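# Pull out the nearest yellow rod and turn it flat

## Task

Take the yellow rod closest to the right arm and draw it outward until it stops, then rotate it by 90 degrees so its figures are lying horizontal, and finish with no part of either arm (camera cables included) in contact with the rod.

## Robot and tools

Robot: two 6-joint arms, left_arm and right_arm, each with a parallel two-finger gripper and a fisheye wrist camera (cam_left_wrist, cam_right_wrist, both 672x504). The fingers point along the gripper's +z axis and separate along its y axis. end_effector_position is the point midway between the pads, roughly 1 cm short of the fingertips. Fully open, the pads are 0.094 m apart.

Frames: the scene frame has its origin on the table top halfway between the two nominal bases, +z up, +x reaching out over the table, and left_arm on the +y side (image left/right does not follow these names). Calibrated bases in the scene frame: left_arm at (-0.028, +0.289, +0.027) m, quat_wxyz (+1.000, 0, 0, -0.012); right_arm at (-0.040, -0.349, +0.007) m, quat_wxyz (+1.000, 0, 0, +0.016). Hand positions, orientations and wrist-camera poses are reported in each arm's own base frame; fixed things are in the scene frame. Reported hand poses can be a few cm off, more when reaching far.

Row layout (used by execute_actions and move): one flat list of 14 numbers covering both arms, even if only one moves. First 7 are left_arm, next 7 right_arm. Within each arm: wrist pitch (joint4), shoulder (joint2), wrist yaw (joint5), wrist roll (joint6), elbow (joint3), waist (joint1), then gripper opening. All values lie in [-1, 1]. The six joint values are offsets, not poses: they count from the Joint targets as they stood when the action (or move) began, not from the previous row, so repeating an offset moves further. Scale: 1.0 equals 2.224 rad for waist, shoulder and elbow, and 8.485 rad for wrist pitch, wrist yaw and wrist roll. A 0 keeps that joint at its target. The opening is absolute: +1 fully open, -1 closed; to leave a gripper unchanged, resend its current command, since 0 means half-way.

Joint ranges (rad): waist -2.618 to 3.054, shoulder 0.000 to 3.142, elbow 0.000 to 3.142, wrist pitch -1.571 to 1.571, wrist yaw -1.571 to 1.571, wrist roll -2.094 to 2.094. Asking for more than 0.059 rad beyond a limit gets the action rejected for both arms (the whole call if it is the first action). True limits may sit 0.059 rad either side; a joint driven onto its real end is clipped and the result may say "joint sent to its limit". Each step, a target may lead its measured angle by at most 0.339 rad (big three joints) or 2.2 rad (wrist joints), and targets that would put the gripper over 200 mm from where it is get pulled back.

Tools:
- execute_actions(actions, cameras): actions is a list of actions; each action is a table of up to 15 rows, one per 1/30 s step, the last row held to fill 15 steps (0.5 s). Images return only for an empty list or when cameras names them (["all"], [] or names).
- move(target, speed, blend, opening_speed, blocking, cameras): target is one 14-number row or a list of up to 15 rows, every row an offset from the same starting Joint targets. Joints travel in sync, so the hand follows a curve, with no collision avoidance. speed: rad/s of the joint with farthest to travel, 0.01 to 12.57, default 0.5; one value or one per target. blend: corner rounding in rad for lists, default 0. opening_speed: gripper change per second on the -1..+1 scale, at least 0.2; use a low value on fragile things. blocking=false returns after about 0.5 s while motion continues. Minimum path 0.5 s; paths over 10 s are cut short. Result adds a "move:" line: done, off_target (resting more than 0.035 rad from target), moving, held or fault, plus limits=held if steps were withheld. done does not mean no contact.
- wait(seconds 0 to 10, cameras): lets time pass holding the last command; a running move keeps going.
- stop(cameras): brakes a running move; needs braking distance.
- zoom_image(camera, region [x0, y0, x1, y1] in pixels, top-left origin, at most 504x504): enlarges part of that camera's latest image.
- read_manual(section="licences"): licence text only.
- finished_scene(scene): ends the current scene irreversibly; pass its number (an empty execute_actions call shows it). The rod must already be in its final state.

Result lines: Joint positions and Joint velocities per arm in row order, then pad gap (m, m/s); velocities may read "within noise" or be omitted. Joint targets is the base for your next offsets. Tool commands gives present gripper commands. grip_measured is the measured opening on the command scale (can read up to 2.7 mm wide when empty; it keeps following the command past contact, so it does not reveal touch). Joint torques include gravity and friction, positive toward larger angles; numbers 2, 5 and 6 wrap at ±28 N m. Action calls also list joint positions at some steps. "joint command not followed" means the clearance check altered targets (it does not separate the two grippers).

Cautions: avoid fast impacts, hard shoves, dropping things, and any contact between the arms; a gripper closing on the other arm's fingers counts as a press. To release a push, command targets back past the measured positions. Heat builds from holding loads, stretching out, or pushing into unreachable poses; MOTOR HOT warns at 75 °C, at 90 °C the arm folds and idles, at 100 °C it goes limp. Let go by commanding an opening well above grip_measured, then move clear so neither hand nor cable touches the rod.

Each tool is called after "Emit:" as name(argument=value, ...) on one line, values as JSON.

## Session

Emit:
execute_actions(actions=[])

Scene clock: 0.00 s.
left_arm: end_effector_position=(+0.4007, +0.0076, +0.1253) grip_measured=+1.000 end_effector_quat_wxyz=(+0.625, -0.028, +0.778, +0.057) | right_arm: end_effector_position=(+0.3999, -0.0295, +0.1148) grip_measured=+1.000 end_effector_quat_wxyz=(+0.608, +0.063, +0.791, -0.024)
Joint names: [wrist pitch, shoulder, wrist yaw, wrist roll, elbow, waist]
Joint positions: left_arm=[0.966 1.539 -0.191 0.014 0.356 -0.068 0.094] | right_arm=[0.914 1.54 0.071 0.059 0.363 -0.045 0.094]
Joint velocities: within noise
Joint torques (N m): no reading
Heat: left arm: 47 °C; right arm: 43 °C.
Joint targets: left_arm=[0.959 1.536 -0.192 0.014 0.359 -0.068] | right_arm=[0.904 1.537 0.071 0.060 0.366 -0.045]
Tool commands: left_gripper/opening=+1.0 right_gripper/opening=+1.0

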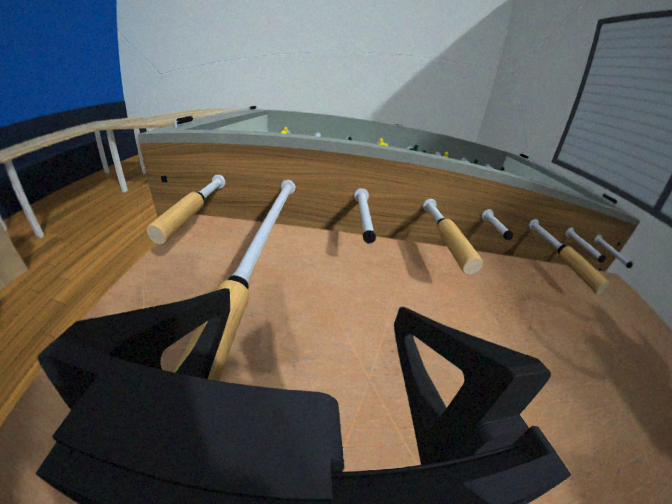

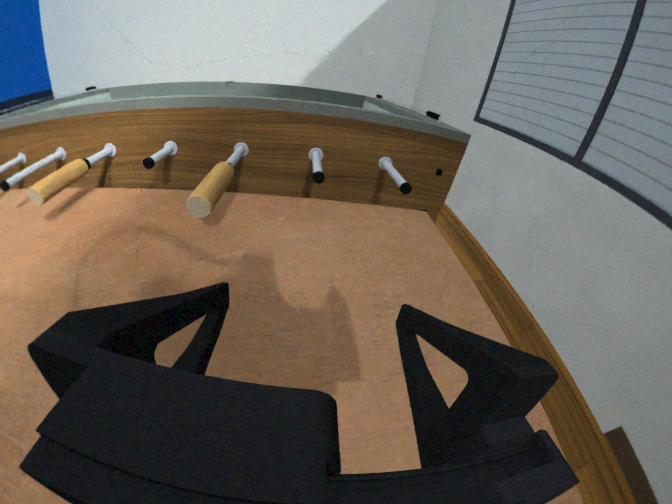

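Emit:
zoom_image(camera="cam_left_wrist", region=[240, 90, 560, 290])

Emit:
zoom_image(camera="cam_right_wrist", region=[100, 60, 460, 260])

Scaled by 1.575 from the camera's 672x504 image, which has a finer 960x720 frame.

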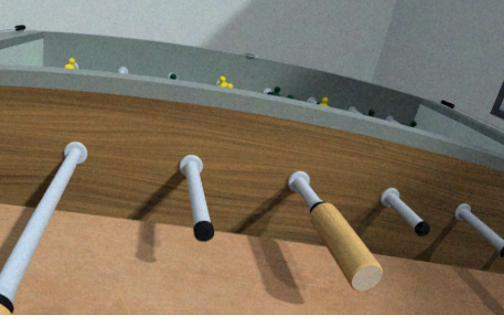

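Scaled by 1.400 from the camera's 672x504 image, which has a finer 960x720 frame.

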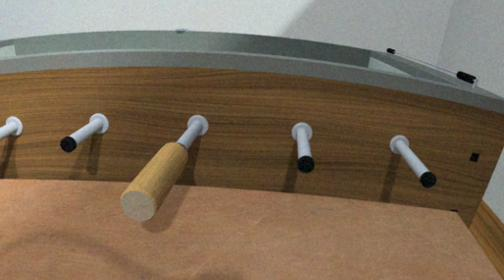

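Emit:
move(target=[0,0,0,0,0,0,1,0.0603,0.3723,0.0234,-0.0071,0.2621,0.1414,0.3], speed=0.8, cameras=["all"])

Scene clock: 67.23 s.
left_arm: end_effector_position=(+0.4007, +0.0076, +0.1253) grip_measured=+1.000 end_effector_quat_wxyz=(+0.625, -0.028, +0.778, +0.057) | right_arm: end_effector_position=(+0.5367, +0.1002, +0.0686) grip_measured=+0.302 end_effector_quat_wxyz=(+0.700, -0.001, +0.714, +0.000)
Joint names: [wrist pitch, shoulder, wrist yaw, wrist roll, elbow, waist]
Joint positions: left_arm=[0.966 1.539 -0.191 0.014 0.356 -0.068 0.094] | right_arm=[1.397 2.348 0.269 0.004 0.93 0.27 0.061]
Joint torques (N m): left_arm=[1.85 -6.37 -0.04 0 5.33 -0.09] | right_arm=[1.87 -8.29 0.07 -0.05 5.46 0.02]
Heat: left arm: 46 °C; right arm: 44 °C.
Joint targets: left_arm=[0.959 1.536 -0.192 0.014 0.359 -0.068] | right_arm=[1.416 2.365 0.270 0.000 0.949 0.270]
move: done
camera_calibration:
cam_right_wrist: T_world_to_cam=[[-0.0446699, -0.98253, 0.180662, 0.100784], [-0.417131, -0.145979, -0.897046, 0.33275], [0.907748, -0.115431, -0.403323, -0.330137], [0, 0, 0, 1]] pos_world=[0.442983, 0.10949, 0.147132]

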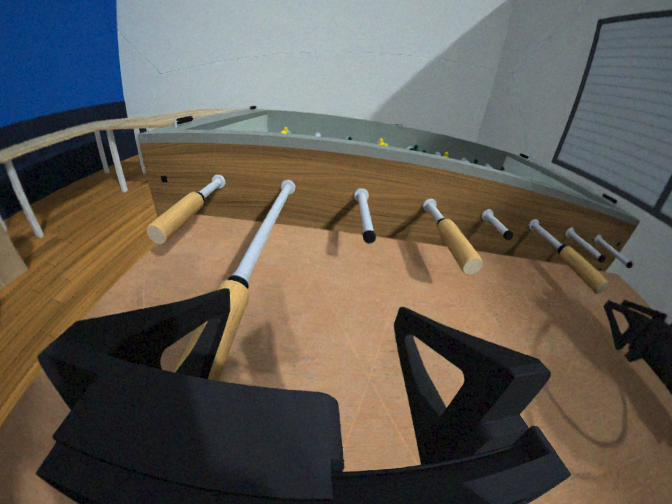

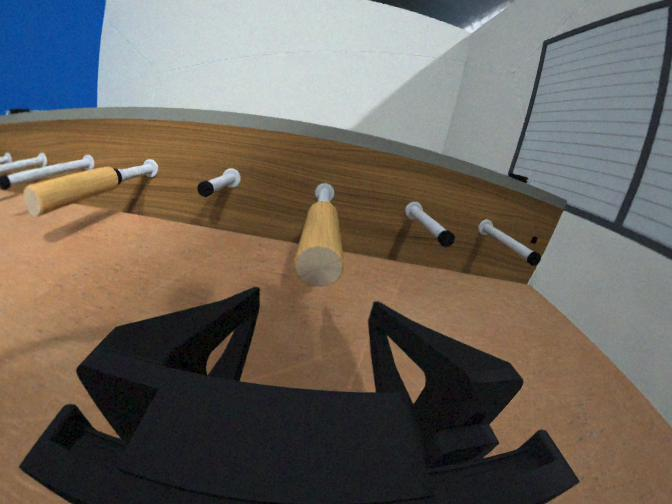

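Emit:
move(target=[0,0,0,0,0,0,1,-0.0264,0.0616,-0.0053,0,0.1623,-0.0202,0.3], speed=0.4)

Emit:
move(target=[0,0,0,0,0,0,1,0,0,0,0,0,0,-0.42], opening_speed=0.5, cameras=["cam_right_wrist"])

Scene clock: 85.20 s.
left_arm: end_effector_position=(+0.4007, +0.0076, +0.1253) grip_measured=+1.000 end_effector_quat_wxyz=(+0.625, -0.028, +0.778, +0.057) | right_arm: end_effector_position=(+0.6114, +0.1017, +0.0827) grip_measured=+0.302 end_effector_quat_wxyz=(+0.715, +0.006, +0.700, +0.000)
Joint names: [wrist pitch, shoulder, wrist yaw, wrist roll, elbow, waist]
Joint positions: left_arm=[0.966 1.539 -0.191 0.014 0.356 -0.068 0.094] | right_arm=[1.208 2.475 0.241 0.004 1.288 0.232 0.061]
Joint torques (N m): left_arm=[1.84 -6.35 -0.05 0 5.3 -0.03] | right_arm=[1.62 -9.25 -0.14 -0.04 6.86 -0.62]
Heat: left arm: 46 °C; right arm: 46 °C.
Joint targets: left_arm=[0.959 1.536 -0.192 0.014 0.359 -0.068] | right_arm=[1.192 2.502 0.225 0.000 1.310 0.225]
move: done

Scene clock: 86.87 s.
left_arm: end_effector_position=(+0.4007, +0.0076, +0.1253) grip_measured=+1.000 end_effector_quat_wxyz=(+0.625, -0.028, +0.778, +0.057) | right_arm: end_effector_position=(+0.6114, +0.1021, +0.0825) grip_measured=-0.306 end_effector_quat_wxyz=(+0.714, +0.005, +0.700, +0.001)
Joint names: [wrist pitch, shoulder, wrist yaw, wrist roll, elbow, waist]
Joint positions: left_arm=[0.966 1.539 -0.191 0.014 0.356 -0.068 0.094] | right_arm=[1.207 2.475 0.239 0.004 1.288 0.232 0.033]
Joint torques (N m): left_arm=[1.84 -6.37 -0.05 0.01 5.35 -0.06] | right_arm=[1.58 -9.25 -0.11 -0.04 6.86 -0.64]
Heat: left arm: 46 °C; right arm: 46 °C.
Joint targets: left_arm=[0.959 1.536 -0.192 0.014 0.359 -0.068] | right_arm=[1.192 2.502 0.225 0.000 1.310 0.225]
move: done
camera_calibration:
cam_right_wrist: T_world_to_cam=[[-0.059359, -0.9839, 0.168576, 0.113533], [-0.381066, -0.133751, -0.914822, 0.354773], [0.92264, -0.118542, -0.366992, -0.403908], [0, 0, 0, 1]] pos_world=[0.514593, 0.111276, 0.157184]
Images, in order (width x height): cam_right_wrist 672x504.

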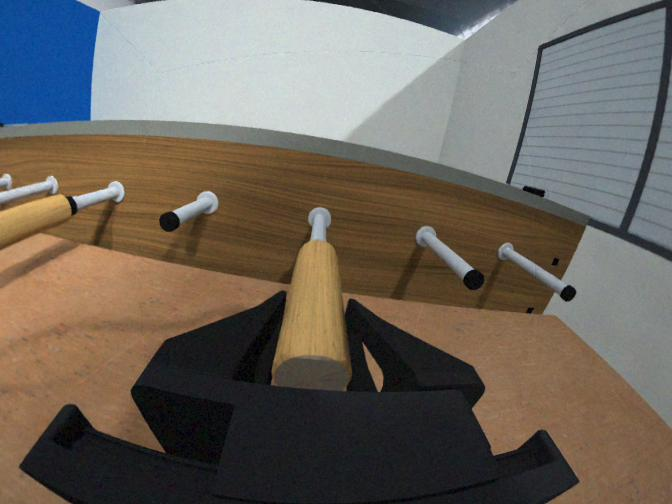

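Emit:
move(target=[0,0,0,0,0,0,1,0,0,0,0.1851,0,0,-0.42], speed=0.8, cameras=["all"])

Scene clock: 97.13 s.
left_arm: end_effector_position=(+0.4007, +0.0076, +0.1253) grip_measured=+1.000 end_effector_quat_wxyz=(+0.625, -0.028, +0.778, +0.057) | right_arm: end_effector_position=(+0.6120, +0.0969, +0.0767) grip_measured=-0.307 end_effector_quat_wxyz=(+0.509, +0.496, +0.498, +0.496)
Joint names: [wrist pitch, shoulder, wrist yaw, wrist roll, elbow, waist]
Joint positions: left_arm=[0.966 1.539 -0.191 0.014 0.356 -0.068 0.094] | right_arm=[1.208 2.484 0.233 1.553 1.288 0.222 0.033]
Joint torques (N m): left_arm=[1.84 -6.31 -0.05 0 5.34 -0.03] | right_arm=[1.58 -10 -0.06 0.16 6.83 0.27]
Heat: left arm: 45 °C; right arm: 45 °C.
Joint targets: left_arm=[0.959 1.536 -0.192 0.014 0.359 -0.068] | right_arm=[1.192 2.503 0.225 1.570 1.310 0.225]
move: done
camera_calibration:
cam_right_wrist: T_world_to_cam=[[-0.0399296, -0.192237, -0.980536, 0.108964], [-0.386651, 0.907843, -0.16224, 0.193785], [0.921361, 0.372647, -0.110579, -0.473664], [0, 0, 0, 1]] pos_world=[0.515693, 0.0215303, 0.0859053]

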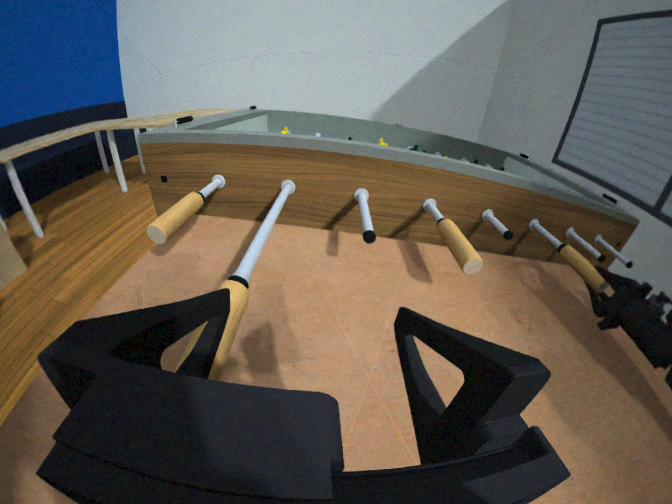

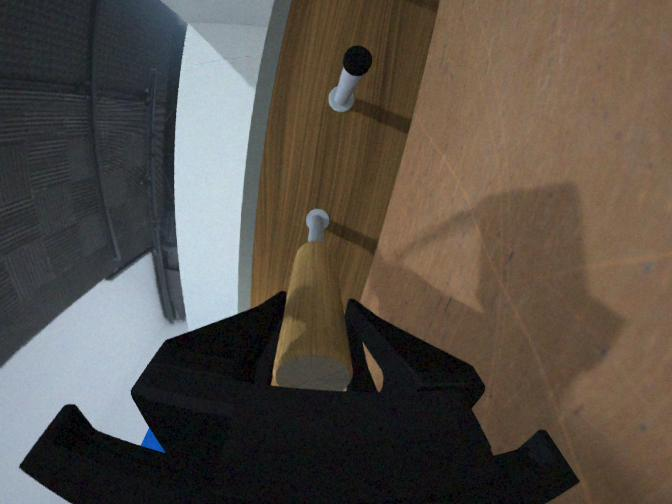

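Emit:
move(target=[[0,0,0,0,0,0,1,0,0,0,0,0,0,-0.05],[0,0,0,0,0,0,1,0.0264,-0.0621,0.0053,0,-0.1623,0.0202,-0.05],[0,0,0,0,0,0,1,0.0264,-0.2194,0.0053,-0.0943,-0.1623,0.0202,-0.05],[0,0,0,0,0,0,1,-0.1771,-0.179,-0.0055,-0.1705,0.2226,-0.0036,0.3]], speed=[0.5,0.4,0.6,1.0], cameras=["all"])

Scene clock: 167.90 s.
left_arm: end_effector_position=(+0.4007, +0.0076, +0.1253) grip_measured=+1.000 end_effector_quat_wxyz=(+0.625, -0.028, +0.778, +0.057) | right_arm: end_effector_position=(+0.5946, +0.1026, +0.1922) grip_measured=+0.298 end_effector_quat_wxyz=(+0.469, +0.002, +0.883, +0.000)
Joint names: [wrist pitch, shoulder, wrist yaw, wrist roll, elbow, waist]
Joint positions: left_arm=[0.966 1.539 -0.191 0.014 0.356 -0.068 0.094] | right_arm=[-0.3 2.082 0.187 0.13 1.776 0.224 0.061]
Joint torques (N m): left_arm=[1.83 -6.37 -0.04 0.01 5.37 -0.05] | right_arm=[1.46 -9.18 0.01 -0.06 9.66 -0.66]
Heat: left arm: 45 °C; right arm: 45 °C.
Joint targets: left_arm=[0.959 1.536 -0.192 0.014 0.359 -0.068] | right_arm=[-0.311 2.104 0.178 0.124 1.805 0.217]
move: done
camera_calibration:
cam_right_wrist: T_world_to_cam=[[0.0558698, -0.983202, 0.173761, 0.0250048], [-0.837971, -0.140796, -0.527238, 0.6467], [0.542847, -0.11615, -0.831761, -0.0331896], [0, 0, 0, 1]] pos_world=[0.558536, 0.111783, 0.309014]

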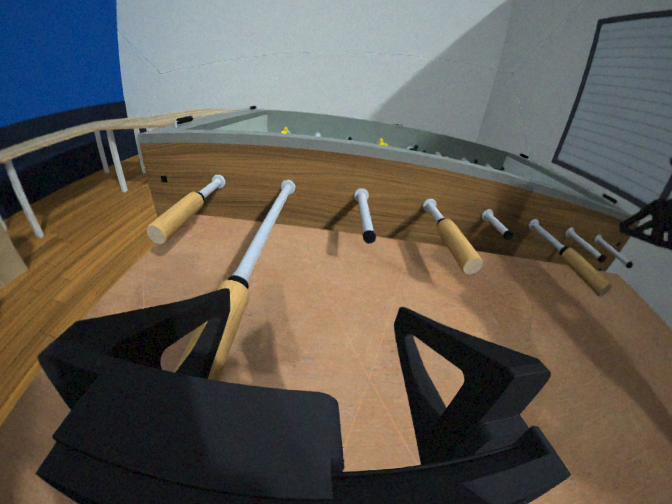

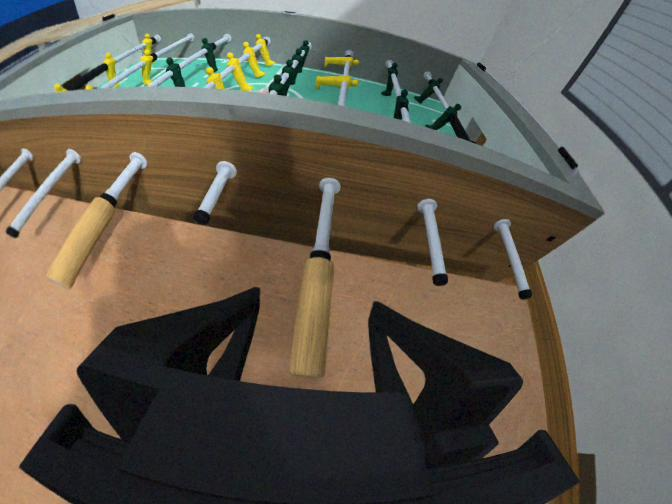

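Emit:
move(target=[0,0,0,0,0,0,1,0.0369,0.1093,-0.0014,-0.0011,-0.0310,-0.0067,0.3], speed=0.4)

Emit:
move(target=[0,0,0,0,0,0,1,0,0,0,0,0,0,-0.42], opening_speed=0.6, cameras=["cam_right_wrist"])

Scene clock: 177.97 s.
left_arm: end_effector_position=(+0.4007, +0.0076, +0.1253) grip_measured=+1.000 end_effector_quat_wxyz=(+0.625, -0.028, +0.778, +0.057) | right_arm: end_effector_position=(+0.6364, +0.1045, +0.0891) grip_measured=+0.298 end_effector_quat_wxyz=(+0.476, +0.002, +0.879, +0.000)
Joint names: [wrist pitch, shoulder, wrist yaw, wrist roll, elbow, waist]
Joint positions: left_arm=[0.966 1.539 -0.191 0.014 0.356 -0.068 0.094] | right_arm=[-0.008 2.332 0.176 0.12 1.751 0.21 0.061]
Joint torques (N m): left_arm=[1.85 -6.39 -0.05 0 5.37 -0.05] | right_arm=[1.66 -11.11 -0.01 -0.05 6.02 -0.69]
Heat: left arm: 44 °C; right arm: 45 °C.
Joint targets: left_arm=[0.959 1.536 -0.192 0.014 0.359 -0.068] | right_arm=[0.002 2.347 0.166 0.114 1.736 0.202]
move: done

Scene clock: 179.37 s.
left_arm: end_effector_position=(+0.4007, +0.0076, +0.1253) grip_measured=+1.000 end_effector_quat_wxyz=(+0.625, -0.028, +0.778, +0.057) | right_arm: end_effector_position=(+0.6366, +0.1033, +0.0891) grip_measured=-0.352 end_effector_quat_wxyz=(+0.476, +0.003, +0.879, +0.000)
Joint names: [wrist pitch, shoulder, wrist yaw, wrist roll, elbow, waist]
Joint positions: left_arm=[0.966 1.539 -0.191 0.014 0.356 -0.068 0.094] | right_arm=[-0.007 2.332 0.176 0.119 1.751 0.208 0.03]
Joint torques (N m): left_arm=[1.84 -6.37 -0.05 0.01 5.34 -0.03] | right_arm=[1.66 -11.11 -0.01 -0.05 6.02 -0.54]
Heat: left arm: 44 °C; right arm: 45 °C.
Joint targets: left_arm=[0.959 1.536 -0.192 0.014 0.359 -0.068] | right_arm=[0.002 2.347 0.166 0.114 1.736 0.202]
move: done
camera_calibration:
cam_right_wrist: T_world_to_cam=[[0.0514123, -0.983438, 0.173801, 0.0440543], [-0.829377, -0.13899, -0.541124, 0.623263], [0.556318, -0.116326, -0.822787, -0.151058], [0, 0, 0, 1]] pos_world=[0.598691, 0.11238, 0.205317]
Images, in order (width x height): cam_right_wrist 672x504.

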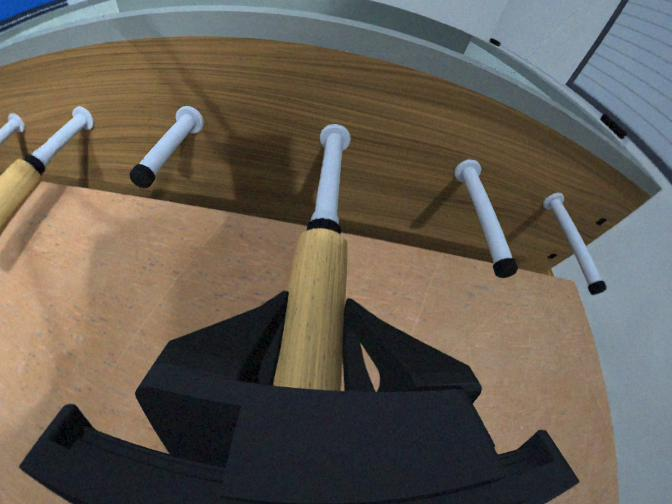

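Emit:
move(target=[[0,0,0,0,0,0,1,0.0180,-0.0989,0.0029,0.0020,-0.1695,0.0135,-0.42],[0,0,0,0,0,0,1,0.0314,-0.1951,0.0072,0.0051,-0.3188,0.0333,-0.42]], speed=0.3, blend=[0.05,0], cameras=["cam_right_wrist"])

Scene clock: 195.53 s.
left_arm: end_effector_position=(+0.4007, +0.0076, +0.1253) grip_measured=+1.000 end_effector_quat_wxyz=(+0.625, -0.028, +0.778, +0.057) | right_arm: end_effector_position=(+0.5133, +0.1002, +0.0837) grip_measured=-0.354 end_effector_quat_wxyz=(+0.485, +0.003, +0.874, +0.001)
Joint names: [wrist pitch, shoulder, wrist yaw, wrist roll, elbow, waist]
Joint positions: left_arm=[0.966 1.539 -0.191 0.014 0.356 -0.068 0.094] | right_arm=[0.3 1.932 0.228 0.15 1.059 0.268 0.03]
Joint torques (N m): left_arm=[1.83 -6.37 -0.05 0 5.37 -0.02] | right_arm=[1.29 -10.35 0.11 0.09 4.11 0.73]
Heat: left arm: 44 °C; right arm: 47 °C.
Joint targets: left_arm=[0.959 1.536 -0.192 0.014 0.359 -0.068] | right_arm=[0.268 1.913 0.227 0.157 1.027 0.276]
move: done
camera_calibration:
cam_right_wrist: T_world_to_cam=[[0.0480468, -0.983727, 0.173127, 0.0501041], [-0.818082, -0.138203, -0.558249, 0.513132], [0.573092, -0.11481, -0.811409, -0.0969429], [0, 0, 0, 1]] pos_world=[0.472933, 0.109075, 0.199121]
Images, in order (width x height): cam_right_wrist 672x504.

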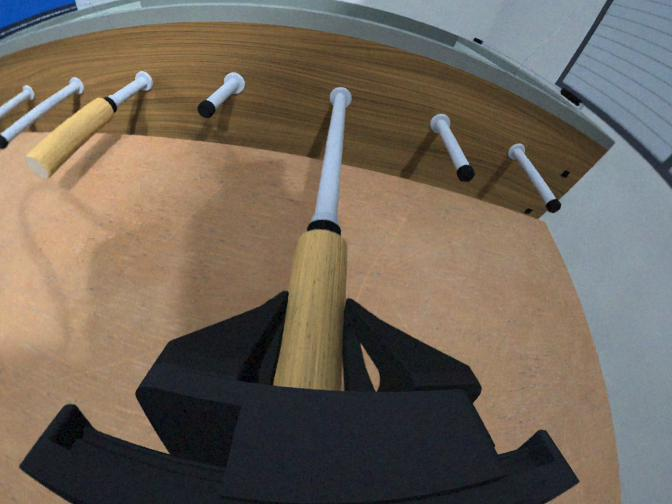

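Emit:
move(target=[0,0,0,0,0,0,1,0.0062,-0.1003,0.0061,0.0045,-0.1281,0.0288,-0.42], speed=0.2, cameras=["cam_right_wrist"])

Scene clock: 209.60 s.
left_arm: end_effector_position=(+0.4007, +0.0076, +0.1253) grip_measured=+1.000 end_effector_quat_wxyz=(+0.625, -0.028, +0.778, +0.057) | right_arm: end_effector_position=(+0.4357, +0.1004, +0.0765) grip_measured=-0.418 end_effector_quat_wxyz=(+0.470, -0.004, +0.883, -0.002)
Joint names: [wrist pitch, shoulder, wrist yaw, wrist roll, elbow, waist]
Joint positions: left_arm=[0.966 1.539 -0.191 0.014 0.356 -0.068 0.094] | right_arm=[0.328 1.705 0.274 0.182 0.76 0.332 0.027]
Joint torques (N m): left_arm=[1.83 -6.38 -0.04 0.01 5.31 -0.1] | right_arm=[1.48 -7.73 0.19 0.15 4.77 0.73]
Heat: left arm: 44 °C; right arm: 47 °C.
Joint targets: left_arm=[0.959 1.536 -0.192 0.014 0.359 -0.068] | right_arm=[0.321 1.690 0.279 0.196 0.742 0.340]
move: done
camera_calibration:
cam_right_wrist: T_world_to_cam=[[0.0632839, -0.981303, 0.181767, 0.0476831], [-0.83539, -0.151731, -0.5283, 0.452228], [0.546002, -0.118414, -0.829373, -0.0447802], [0, 0, 0, 1]] pos_world=[0.399219, 0.110106, 0.193105]
Images, in order (width x height): cam_right_wrist 672x504.

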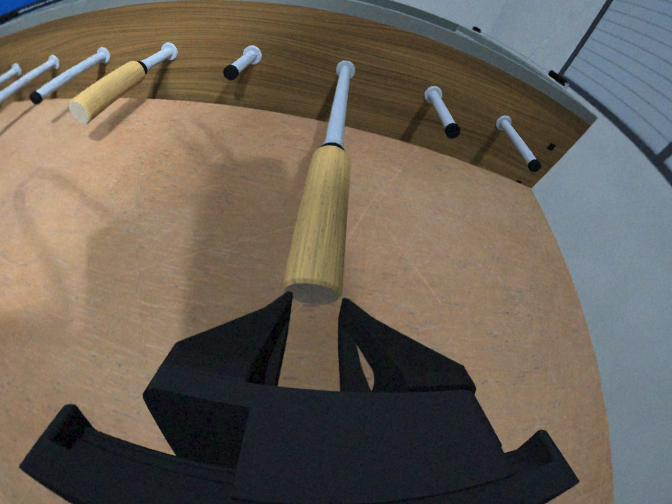

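Emit:
move(target=[[0,0,0,0,0,0,1,0,-0.1349,0,0,0,0,-0.3],[0,0,0,0,0,0,1,-0.0745,0.1862,-0.0119,-0.0085,0.4780,-0.0553,-0.3]], speed=[0.5,0.8], blend=[0.05,0], cameras=["cam_right_wrist"])

Emit:
zoom_image(camera="cam_right_wrist", region=[200, 20, 500, 220])

Scene clock: 225.60 s.
left_arm: end_effector_position=(+0.4007, +0.0076, +0.1253) grip_measured=+1.000 end_effector_quat_wxyz=(+0.625, -0.028, +0.778, +0.057) | right_arm: end_effector_position=(+0.5940, +0.1019, +0.1888) grip_measured=-0.302 end_effector_quat_wxyz=(+0.466, +0.002, +0.885, -0.001)
Joint names: [wrist pitch, shoulder, wrist yaw, wrist roll, elbow, waist]
Joint positions: left_arm=[0.966 1.539 -0.191 0.014 0.356 -0.068 0.094] | right_arm=[-0.3 2.084 0.188 0.13 1.77 0.223 0.033]
Joint torques (N m): left_arm=[1.84 -6.38 -0.05 0.02 5.33 -0.06] | right_arm=[1.44 -9.28 0.07 -0.07 10.13 -0.55]
Heat: left arm: 44 °C; right arm: 45 °C.
Joint targets: left_arm=[0.959 1.536 -0.192 0.014 0.359 -0.068] | right_arm=[-0.311 2.104 0.178 0.124 1.806 0.217]
move: done
camera_calibration:
cam_right_wrist: T_world_to_cam=[[0.0559792, -0.982945, 0.175173, 0.0245408], [-0.841662, -0.140838, -0.521316, 0.645382], [0.537096, -0.118254, -0.835191, -0.0315347], [0, 0, 0, 1]] pos_world=[0.558756, 0.111288, 0.305811]
Images, in order (width x height): cam_right_wrist 672x504.

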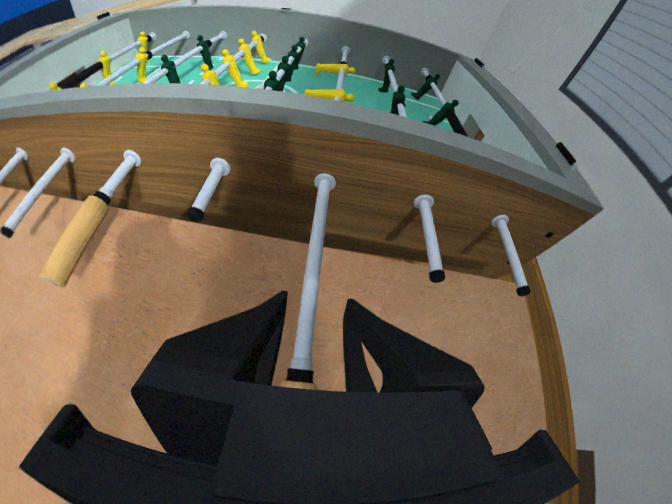

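Scaled by 1.680 from the camera's 672x504 image, which has a finer 960x720 frame.

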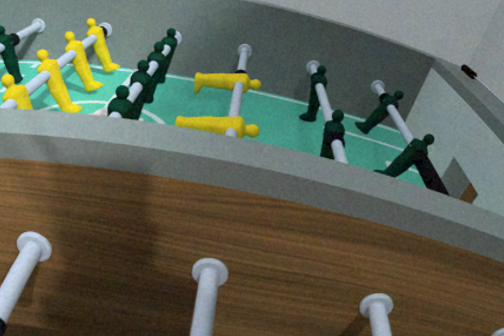

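Emit:
finished_scene(scene=1)

The scene is finished: the task was done.


## Next scene

The same job, from a new start.

Emit:
execute_actions(actions=[])

Emit:
zoom_image(camera="cam_right_wrist", region=[0, 60, 480, 300])

Scene clock: 0.00 s.
left_arm: end_effector_position=(+0.3899, -0.0004, +0.1147) grip_measured=+1.000 end_effector_quat_wxyz=(+0.609, -0.026, +0.793, +0.006) | right_arm: end_effector_position=(+0.3960, -0.0474, +0.1154) grip_measured=+1.000 end_effector_quat_wxyz=(+0.595, +0.094, +0.794, -0.086)
Joint names: [wrist pitch, shoulder, wrist yaw, wrist roll, elbow, waist]
Joint positions: left_arm=[0.911 1.495 -0.08 -0.043 0.322 -0.04 0.094] | right_arm=[0.848 1.518 0.234 0.044 0.38 -0.018 0.094]
Joint velocities: within noise
Joint torques (N m): no reading
Heat: left arm: 42 °C; right arm: 40 °C.
Joint targets: left_arm=[0.899 1.493 -0.081 -0.042 0.324 -0.040] | right_arm=[0.837 1.515 0.234 0.045 0.383 -0.018]
Tool commands: left_gripper/opening=+1.0 right_gripper/opening=+1.0
camera_calibration:
cam_left_wrist: T_world_to_cam=[[0.0222135, -0.980285, 0.196335, -0.0420869], [-0.593611, -0.170951, -0.786385, 0.357186], [0.804446, -0.0990782, -0.585705, -0.125405], [0, 0, 0, 1]] pos_world=[0.313846, 0.00737939, 0.215698]
cam_right_wrist: T_world_to_cam=[[-0.244005, -0.947103, 0.208463, 0.0183839], [-0.655393, 0.00260904, -0.755284, 0.379511], [0.714788, -0.320918, -0.621361, -0.108823], [0, 0, 0, 1]] pos_world=[0.331, -0.0185021, 0.215188]

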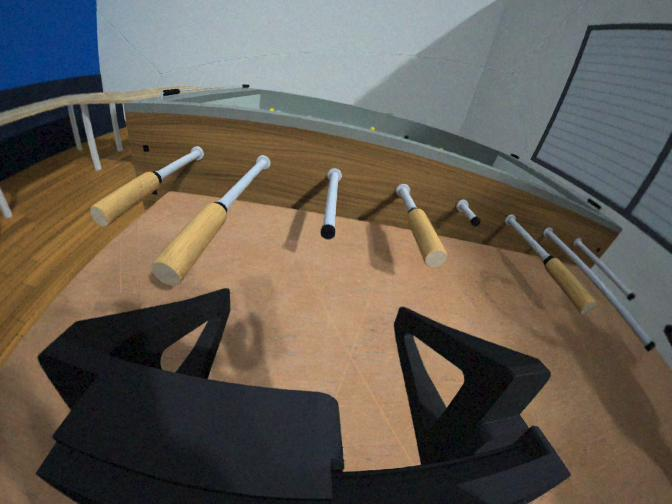

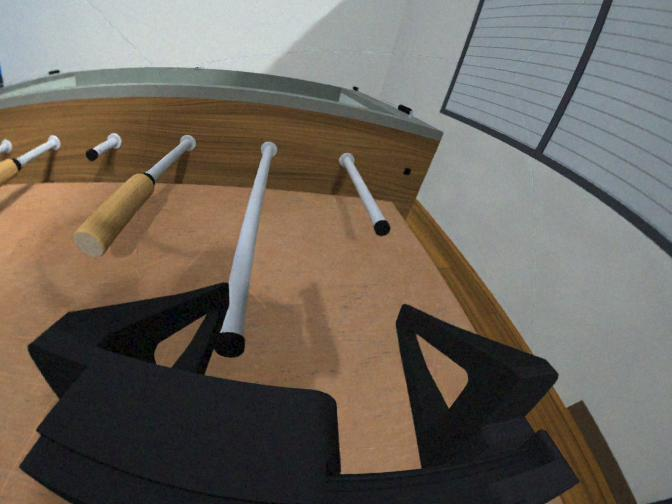

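Scaled by 1.050 from the camera's 672x504 image, which has a finer 960x720 frame.

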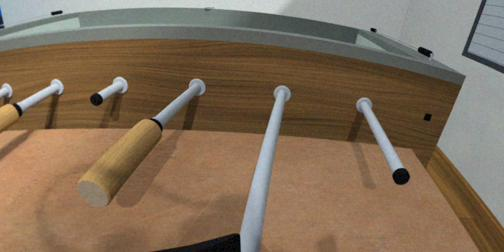

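Emit:
move(target=[[0,0,0,0,0,0,1,0.0074,-0.0742,0.0314,-0.0053,0.0301,0.2329,0.3],[0,0,0,0,0,0,1,0.084,0.3543,0.0415,-0.0053,0.1605,0.2347,0.3]], speed=0.8, blend=[0.05,0], cameras=["cam_right_wrist"])

Scene clock: 37.77 s.
left_arm: end_effector_position=(+0.3899, -0.0004, +0.1147) grip_measured=+1.000 end_effector_quat_wxyz=(+0.609, -0.026, +0.793, +0.006) | right_arm: end_effector_position=(+0.4628, +0.1392, +0.0546) grip_measured=+0.302 end_effector_quat_wxyz=(+0.681, +0.017, +0.731, -0.046)
Joint names: [wrist pitch, shoulder, wrist yaw, wrist roll, elbow, waist]
Joint positions: left_arm=[0.911 1.495 -0.08 -0.043 0.322 -0.04 0.094] | right_arm=[1.481 2.288 0.584 0.003 0.724 0.495 0.061]
Joint torques (N m): left_arm=[1.88 -5.75 -0.03 0.01 5.35 -0.06] | right_arm=[2.31 -7.41 0.12 -0.03 4.34 0.88]
Heat: left arm: 42 °C; right arm: 41 °C.
Joint targets: left_arm=[0.899 1.493 -0.081 -0.042 0.324 -0.040] | right_arm=[1.550 2.303 0.586 0.000 0.740 0.504]
move: off_target (right_arm); right_arm: the wrist pitch is farthest, 0.069 rad from its target
camera_calibration:
cam_right_wrist: T_world_to_cam=[[-0.121606, -0.967154, 0.223214, 0.169484], [-0.474985, -0.14076, -0.868663, 0.319522], [0.871551, -0.211658, -0.442267, -0.231937], [0, 0, 0, 1]] pos_world=[0.374523, 0.159802, 0.137147]
Images, in order (width x height): cam_right_wrist 672x504.

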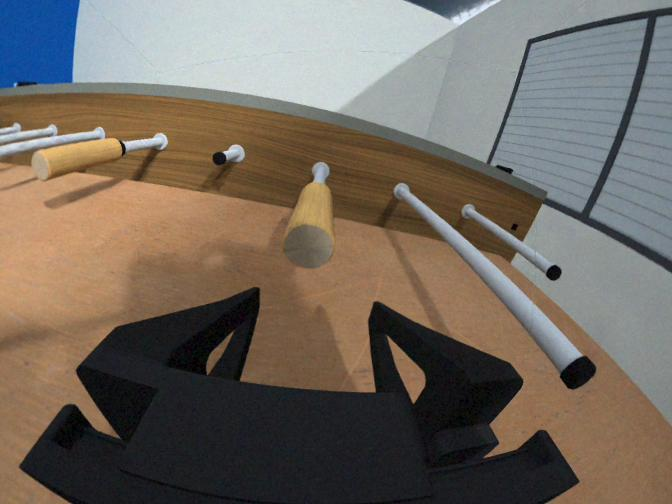

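Emit:
move(target=[[0,0,0,0,0,0,1,-0.0083,0.0054,0.0005,0,0.0207,0.0049,0.5],[0,0,0,0,0,0,1,-0.0225,0.0432,-0.0110,0,0.1349,-0.0418,0.5]], speed=0.4, cameras=["cam_right_wrist"])

Scene clock: 56.47 s.
left_arm: end_effector_position=(+0.3899, -0.0004, +0.1147) grip_measured=+1.000 end_effector_quat_wxyz=(+0.609, -0.026, +0.793, +0.006) | right_arm: end_effector_position=(+0.5357, +0.1429, +0.0807) grip_measured=+0.498 end_effector_quat_wxyz=(+0.713, +0.037, +0.700, -0.028)
Joint names: [wrist pitch, shoulder, wrist yaw, wrist roll, elbow, waist]
Joint positions: left_arm=[0.911 1.495 -0.08 -0.043 0.322 -0.04 0.094] | right_arm=[1.373 2.373 0.508 0.003 1.022 0.416 0.07]
Joint torques (N m): left_arm=[1.88 -5.81 -0.04 0.01 5.34 -0.08] | right_arm=[1.61 -8.18 -0.16 -0.03 5.64 -0.38]
Heat: left arm: 42 °C; right arm: 45 °C.
Joint targets: left_arm=[0.899 1.493 -0.081 -0.042 0.324 -0.040] | right_arm=[1.359 2.399 0.493 0.000 1.040 0.411]
move: done
camera_calibration:
cam_right_wrist: T_world_to_cam=[[-0.142469, -0.976082, 0.164217, 0.193229], [-0.392531, -0.0965883, -0.914653, 0.33055], [0.908638, -0.19477, -0.369381, -0.31137], [0, 0, 0, 1]] pos_world=[0.440203, 0.159889, 0.155593]
Images, in order (width x height): cam_right_wrist 672x504.

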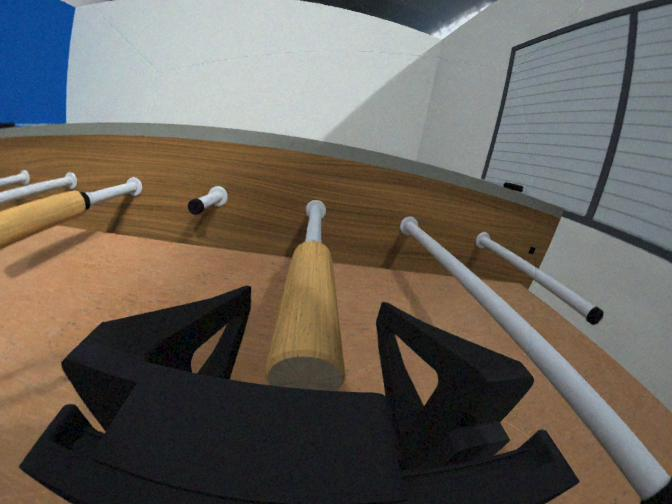

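Emit:
move(target=[0,0,0,0,0,0,1,0,0,0,0,0,0,-0.45], opening_speed=0.7)

Emit:
move(target=[0,0,0,0,0,0,1,0,0,0,-0.1851,0,0,-0.45], speed=0.9, cameras=["cam_right_wrist"])

Scene clock: 69.07 s.
left_arm: end_effector_position=(+0.3899, -0.0004, +0.1147) grip_measured=+1.000 end_effector_quat_wxyz=(+0.609, -0.026, +0.793, +0.006) | right_arm: end_effector_position=(+0.5358, +0.1438, +0.0805) grip_measured=-0.307 end_effector_quat_wxyz=(+0.713, +0.035, +0.700, -0.026)
Joint names: [wrist pitch, shoulder, wrist yaw, wrist roll, elbow, waist]
Joint positions: left_arm=[0.911 1.495 -0.08 -0.043 0.322 -0.04 0.094] | right_arm=[1.372 2.373 0.503 0.003 1.022 0.416 0.033]
Joint torques (N m): left_arm=[1.89 -5.79 -0.03 0.03 5.34 -0.03] | right_arm=[1.57 -8.14 -0.07 -0.03 5.64 -0.39]
Heat: left arm: 42 °C; right arm: 44 °C.
Joint targets: left_arm=[0.899 1.493 -0.081 -0.042 0.324 -0.040] | right_arm=[1.359 2.399 0.493 0.000 1.040 0.411]
move: done

Scene clock: 71.73 s.
left_arm: end_effector_position=(+0.3899, -0.0004, +0.1147) grip_measured=+1.000 end_effector_quat_wxyz=(+0.609, -0.026, +0.793, +0.006) | right_arm: end_effector_position=(+0.5362, +0.1486, +0.0741) grip_measured=-0.308 end_effector_quat_wxyz=(+0.488, -0.478, +0.518, -0.514)
Joint names: [wrist pitch, shoulder, wrist yaw, wrist roll, elbow, waist]
Joint positions: left_arm=[0.911 1.495 -0.08 -0.043 0.322 -0.04 0.094] | right_arm=[1.364 2.385 0.484 -1.558 1.026 0.418 0.033]
Joint torques (N m): left_arm=[1.88 -5.76 -0.04 0.02 5.31 -0.03] | right_arm=[1.65 -9.09 0.15 -0.14 5.3 -0.57]
Heat: left arm: 42 °C; right arm: 44 °C.
Joint targets: left_arm=[0.899 1.493 -0.081 -0.042 0.324 -0.040] | right_arm=[1.359 2.399 0.493 -1.571 1.040 0.411]
move: done
camera_calibration:
cam_right_wrist: T_world_to_cam=[[-0.042691, 0.166842, 0.985059, -0.0842094], [-0.458031, -0.87951, 0.129115, 0.399294], [0.887911, -0.445675, 0.113966, -0.300489], [0, 0, 0, 1]] pos_world=[0.446102, 0.231312, 0.065642]
Images, in order (width x height): cam_right_wrist 672x504.

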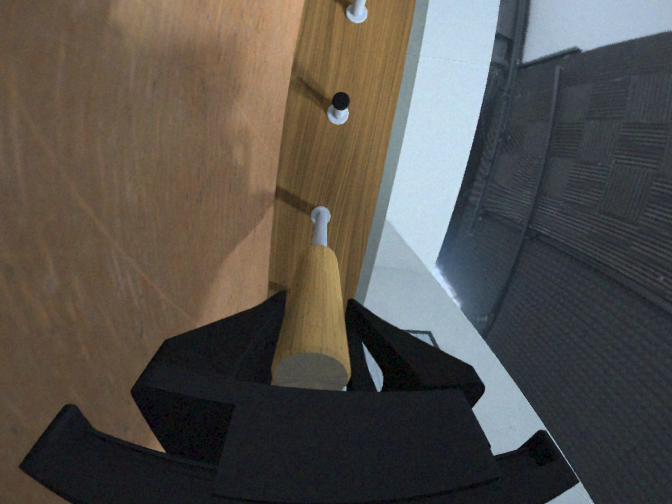

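Emit:
move(target=[0,0,0,0,0,0,1,0.0062,-0.0144,0.0805,0,-0.0382,0.1192,-0.45], speed=0.3, cameras=["cam_right_wrist"])

Scene clock: 78.53 s.
left_arm: end_effector_position=(+0.3899, -0.0004, +0.1147) grip_measured=+1.000 end_effector_quat_wxyz=(+0.609, -0.026, +0.793, +0.006) | right_arm: end_effector_position=(+0.4597, +0.1597, +0.0680) grip_measured=-0.308 end_effector_quat_wxyz=(+0.379, -0.376, +0.599, -0.597)
Joint names: [wrist pitch, shoulder, wrist yaw, wrist roll, elbow, waist]
Joint positions: left_arm=[0.911 1.495 -0.08 -0.043 0.322 -0.04 0.094] | right_arm=[1.408 2.383 1.111 -1.566 0.975 0.667 0.033]
Joint torques (N m): left_arm=[1.88 -5.74 -0.03 0.03 5.31 -0.06] | right_arm=[1.46 -11 0.76 -0.04 2.22 0.88]
Heat: left arm: 42 °C; right arm: 43 °C.
Joint targets: left_arm=[0.899 1.493 -0.081 -0.042 0.324 -0.040] | right_arm=[1.411 2.367 1.176 -1.570 0.955 0.676]
move: off_target (right_arm); right_arm: the wrist yaw is farthest, 0.065 rad from its target
camera_calibration:
cam_right_wrist: T_world_to_cam=[[0.0302561, 0.177558, 0.983645, -0.11848], [-0.749664, -0.646879, 0.139827, 0.471063], [0.661127, -0.741634, 0.113537, -0.0753091], [0, 0, 0, 1]] pos_world=[0.406513, 0.269906, 0.0592251]
Images, in order (width x height): cam_right_wrist 672x504.

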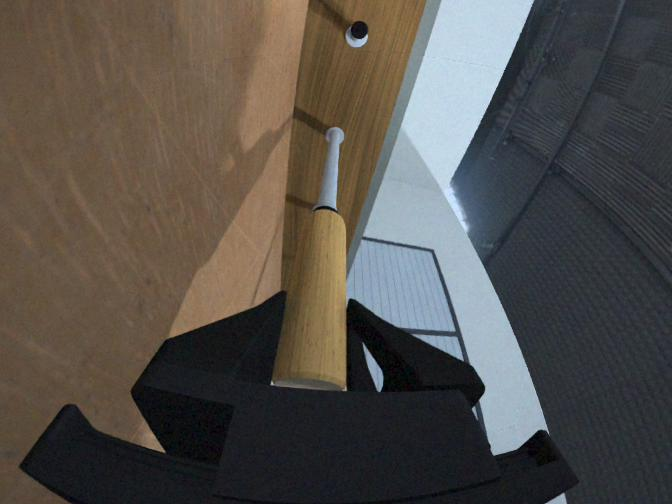

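Emit:
move(target=[0,0,0,0,0,0,1,0.0052,-0.0112,0.0059,0,-0.0364,0.022,-0.45], speed=0.1, cameras=["cam_right_wrist"])

Scene clock: 87.27 s.
left_arm: end_effector_position=(+0.3899, -0.0004, +0.1147) grip_measured=+1.000 end_effector_quat_wxyz=(+0.609, -0.026, +0.793, +0.006) | right_arm: end_effector_position=(+0.4547, +0.1601, +0.0679) grip_measured=-0.308 end_effector_quat_wxyz=(+0.384, -0.389, +0.593, -0.592)
Joint names: [wrist pitch, shoulder, wrist yaw, wrist roll, elbow, waist]
Joint positions: left_arm=[0.911 1.495 -0.08 -0.043 0.322 -0.04 0.094] | right_arm=[1.416 2.364 1.083 -1.566 0.935 0.669 0.033]
Joint torques (N m): left_arm=[1.88 -5.76 -0.02 0.02 5.37 -0.01] | right_arm=[1.81 -11.28 1.63 -0.04 -0.79 5.07]
Heat: left arm: 42 °C; right arm: 42 °C.
Joint targets: left_arm=[0.899 1.493 -0.081 -0.042 0.324 -0.040] | right_arm=[1.456 2.342 1.226 -1.570 0.874 0.725]
move: off_target (right_arm); right_arm: the wrist yaw is farthest, 0.143 rad from its target
camera_calibration:
cam_right_wrist: T_world_to_cam=[[0.0342973, 0.185908, 0.981968, -0.121319], [-0.728445, -0.668049, 0.151919, 0.460508], [0.684246, -0.72052, 0.112511, -0.0856443], [0, 0, 0, 1]] pos_world=[0.398217, 0.268487, 0.0588073]
Images, in order (width x height): cam_right_wrist 672x504.

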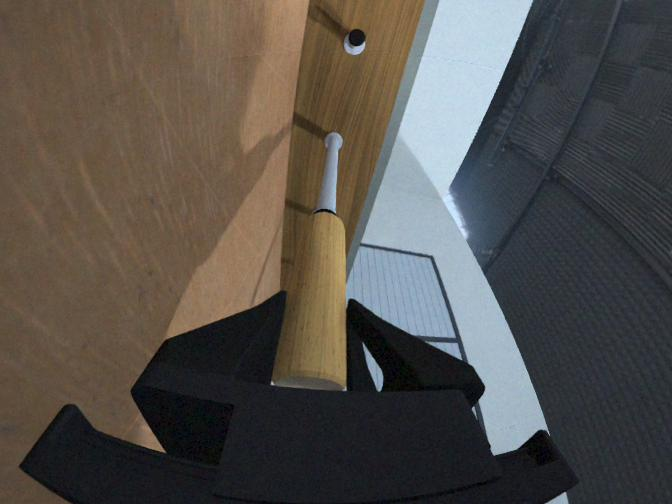

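Emit:
move(target=[0,0,0,0,0,0,1,-0.0047,0.0099,-0.0169,0,0.0274,-0.0252,-0.45], speed=0.3)

Emit:
move(target=[0,0,0,0,0,0,1,0,0,0,0,0,0,-0.07], opening_speed=0.7)

Emit:
move(target=[0,0,0,0,0,0,1,0,0,0,0,0,0.18,-0.07], speed=0.35, cameras=["all"])

Scene clock: 101.40 s.
left_arm: end_effector_position=(+0.3899, -0.0004, +0.1147) grip_measured=+1.000 end_effector_quat_wxyz=(+0.609, -0.026, +0.793, +0.006) | right_arm: end_effector_position=(+0.4572, +0.1600, +0.0690) grip_measured=-0.308 end_effector_quat_wxyz=(+0.389, -0.390, +0.591, -0.589)
Joint names: [wrist pitch, shoulder, wrist yaw, wrist roll, elbow, waist]
Joint positions: left_arm=[0.911 1.495 -0.08 -0.043 0.322 -0.04 0.094] | right_arm=[1.421 2.364 1.067 -1.564 0.936 0.663 0.033]
Joint torques (N m): left_arm=[1.89 -5.75 -0.03 0.01 5.35 -0.02] | right_arm=[1.41 -9.43 0.23 -0.07 3.51 0.59]
Heat: left arm: 42 °C; right arm: 44 °C.
Joint targets: left_arm=[0.899 1.493 -0.081 -0.042 0.324 -0.040] | right_arm=[1.416 2.364 1.083 -1.571 0.935 0.669]
move: done

Scene clock: 102.17 s.
left_arm: end_effector_position=(+0.3899, -0.0004, +0.1147) grip_measured=+1.000 end_effector_quat_wxyz=(+0.609, -0.026, +0.793, +0.006) | right_arm: end_effector_position=(+0.4566, +0.1585, +0.0677) grip_measured=-0.072 end_effector_quat_wxyz=(+0.382, -0.392, +0.592, -0.592)
Joint names: [wrist pitch, shoulder, wrist yaw, wrist roll, elbow, waist]
Joint positions: left_arm=[0.911 1.495 -0.08 -0.043 0.322 -0.04 0.094] | right_arm=[1.413 2.364 1.076 -1.571 0.936 0.663 0.044]
Joint torques (N m): left_arm=[1.88 -5.76 -0.04 0 5.35 -0.02] | right_arm=[1.48 -9.42 0.17 -0.04 3.49 0.61]
Heat: left arm: 42 °C; right arm: 44 °C.
Joint targets: left_arm=[0.899 1.493 -0.081 -0.042 0.324 -0.040] | right_arm=[1.416 2.364 1.083 -1.570 0.935 0.669]
move: done

Scene clock: 103.70 s.
left_arm: end_effector_position=(+0.3899, -0.0004, +0.1147) grip_measured=+1.000 end_effector_quat_wxyz=(+0.609, -0.026, +0.793, +0.006) | right_arm: end_effector_position=(+0.3559, +0.3262, +0.0677) grip_measured=-0.072 end_effector_quat_wxyz=(+0.493, -0.503, +0.501, -0.504)
Joint names: [wrist pitch, shoulder, wrist yaw, wrist roll, elbow, waist]
Joint positions: left_arm=[0.911 1.495 -0.08 -0.043 0.322 -0.04 0.094] | right_arm=[1.412 2.364 1.08 -1.571 0.936 1.071 0.044]
Joint torques (N m): left_arm=[1.88 -5.81 -0.03 0.03 5.34 -0.09] | right_arm=[1.48 -9.42 0.09 0.01 3.49 -0.14]
Heat: left arm: 42 °C; right arm: 44 °C.
Joint targets: left_arm=[0.899 1.493 -0.081 -0.042 0.324 -0.040] | right_arm=[1.416 2.364 1.083 -1.570 0.935 1.069]
move: done
camera_calibration:
cam_left_wrist: T_world_to_cam=[[0.0222135, -0.980285, 0.196335, -0.0420869], [-0.593611, -0.170951, -0.786385, 0.357186], [0.804446, -0.0990782, -0.585705, -0.125405], [0, 0, 0, 1]] pos_world=[0.313846, 0.00737939, 0.215698]
cam_right_wrist: T_world_to_cam=[[-0.0404618, 0.19188, 0.980584, -0.12382], [-0.405552, -0.900068, 0.15939, 0.459828], [0.913176, -0.391229, 0.114236, -0.0872477], [0, 0, 0, 1]] pos_world=[0.261147, 0.403501, 0.0580909]

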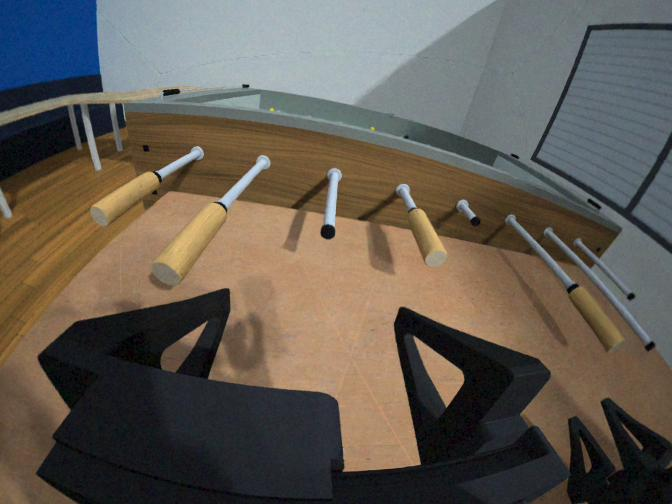

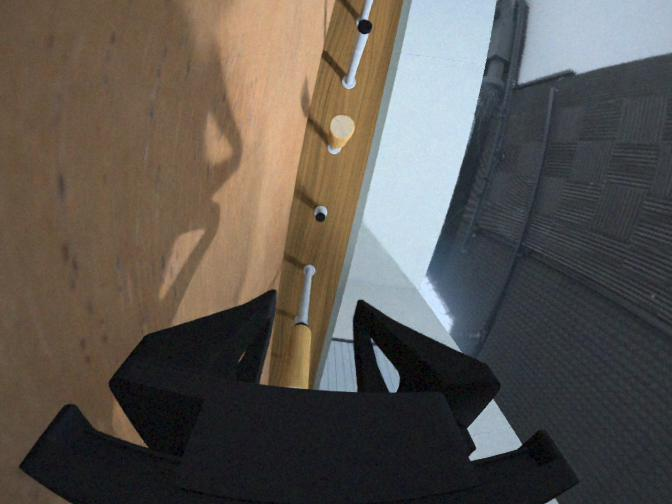

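Emit:
move(target=[[0,0,0,0,0,0,1,0,-0.2023,0,0,0,0,-0.07],[0,0,0,0,0,0,1,-0.2035,-0.1169,-0.1067,0.1997,0.3912,-0.3831,-0.07]], speed=[0.7,1.2], blend=[0.08,0], cameras=["cam_right_wrist"])

Emit:
zoom_image(camera="cam_right_wrist", region=[200, 20, 500, 220])

Scene clock: 113.80 s.
left_arm: end_effector_position=(+0.3899, -0.0004, +0.1147) grip_measured=+1.000 end_effector_quat_wxyz=(+0.609, -0.026, +0.793, +0.006) | right_arm: end_effector_position=(+0.5958, +0.0941, +0.1913) grip_measured=-0.072 end_effector_quat_wxyz=(+0.469, -0.001, +0.883, -0.008)
Joint names: [wrist pitch, shoulder, wrist yaw, wrist roll, elbow, waist]
Joint positions: left_arm=[0.911 1.495 -0.08 -0.043 0.322 -0.04 0.094] | right_arm=[-0.298 2.082 0.188 0.111 1.773 0.21 0.044]
Joint torques (N m): left_arm=[1.87 -5.79 -0.03 0.01 5.34 -0.03] | right_arm=[1.46 -9.32 0 0.14 9.72 0.69]
Heat: left arm: 42 °C; right arm: 43 °C.
Joint targets: left_arm=[0.899 1.493 -0.081 -0.042 0.324 -0.040] | right_arm=[-0.311 2.104 0.178 0.124 1.805 0.218]
move: done
camera_calibration:
cam_right_wrist: T_world_to_cam=[[0.0526264, -0.980378, 0.189973, 0.0152835], [-0.839154, -0.146541, -0.523781, 0.646636], [0.541342, -0.131852, -0.8304, -0.0334747], [0, 0, 0, 1]] pos_world=[0.559944, 0.105329, 0.307994]
Images, in order (width x height): cam_right_wrist 672x504.

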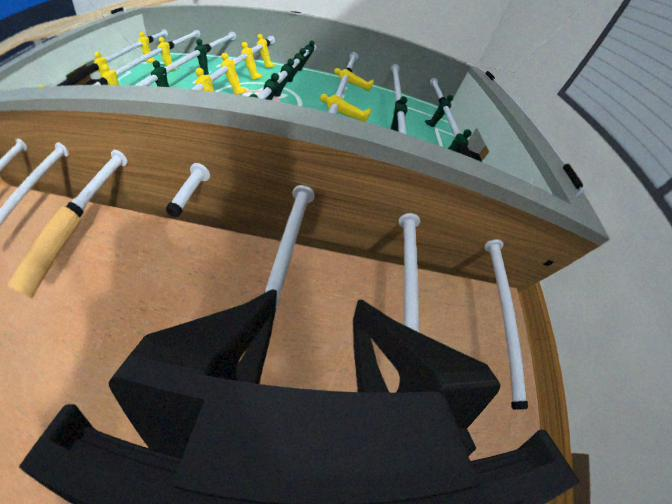

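Scaled by 1.680 from the camera's 672x504 image, which has a finer 960x720 frame.

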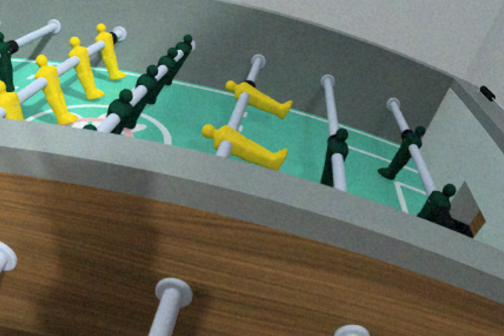

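Emit:
finished_scene(scene=2)

The scene is finished: the task was done.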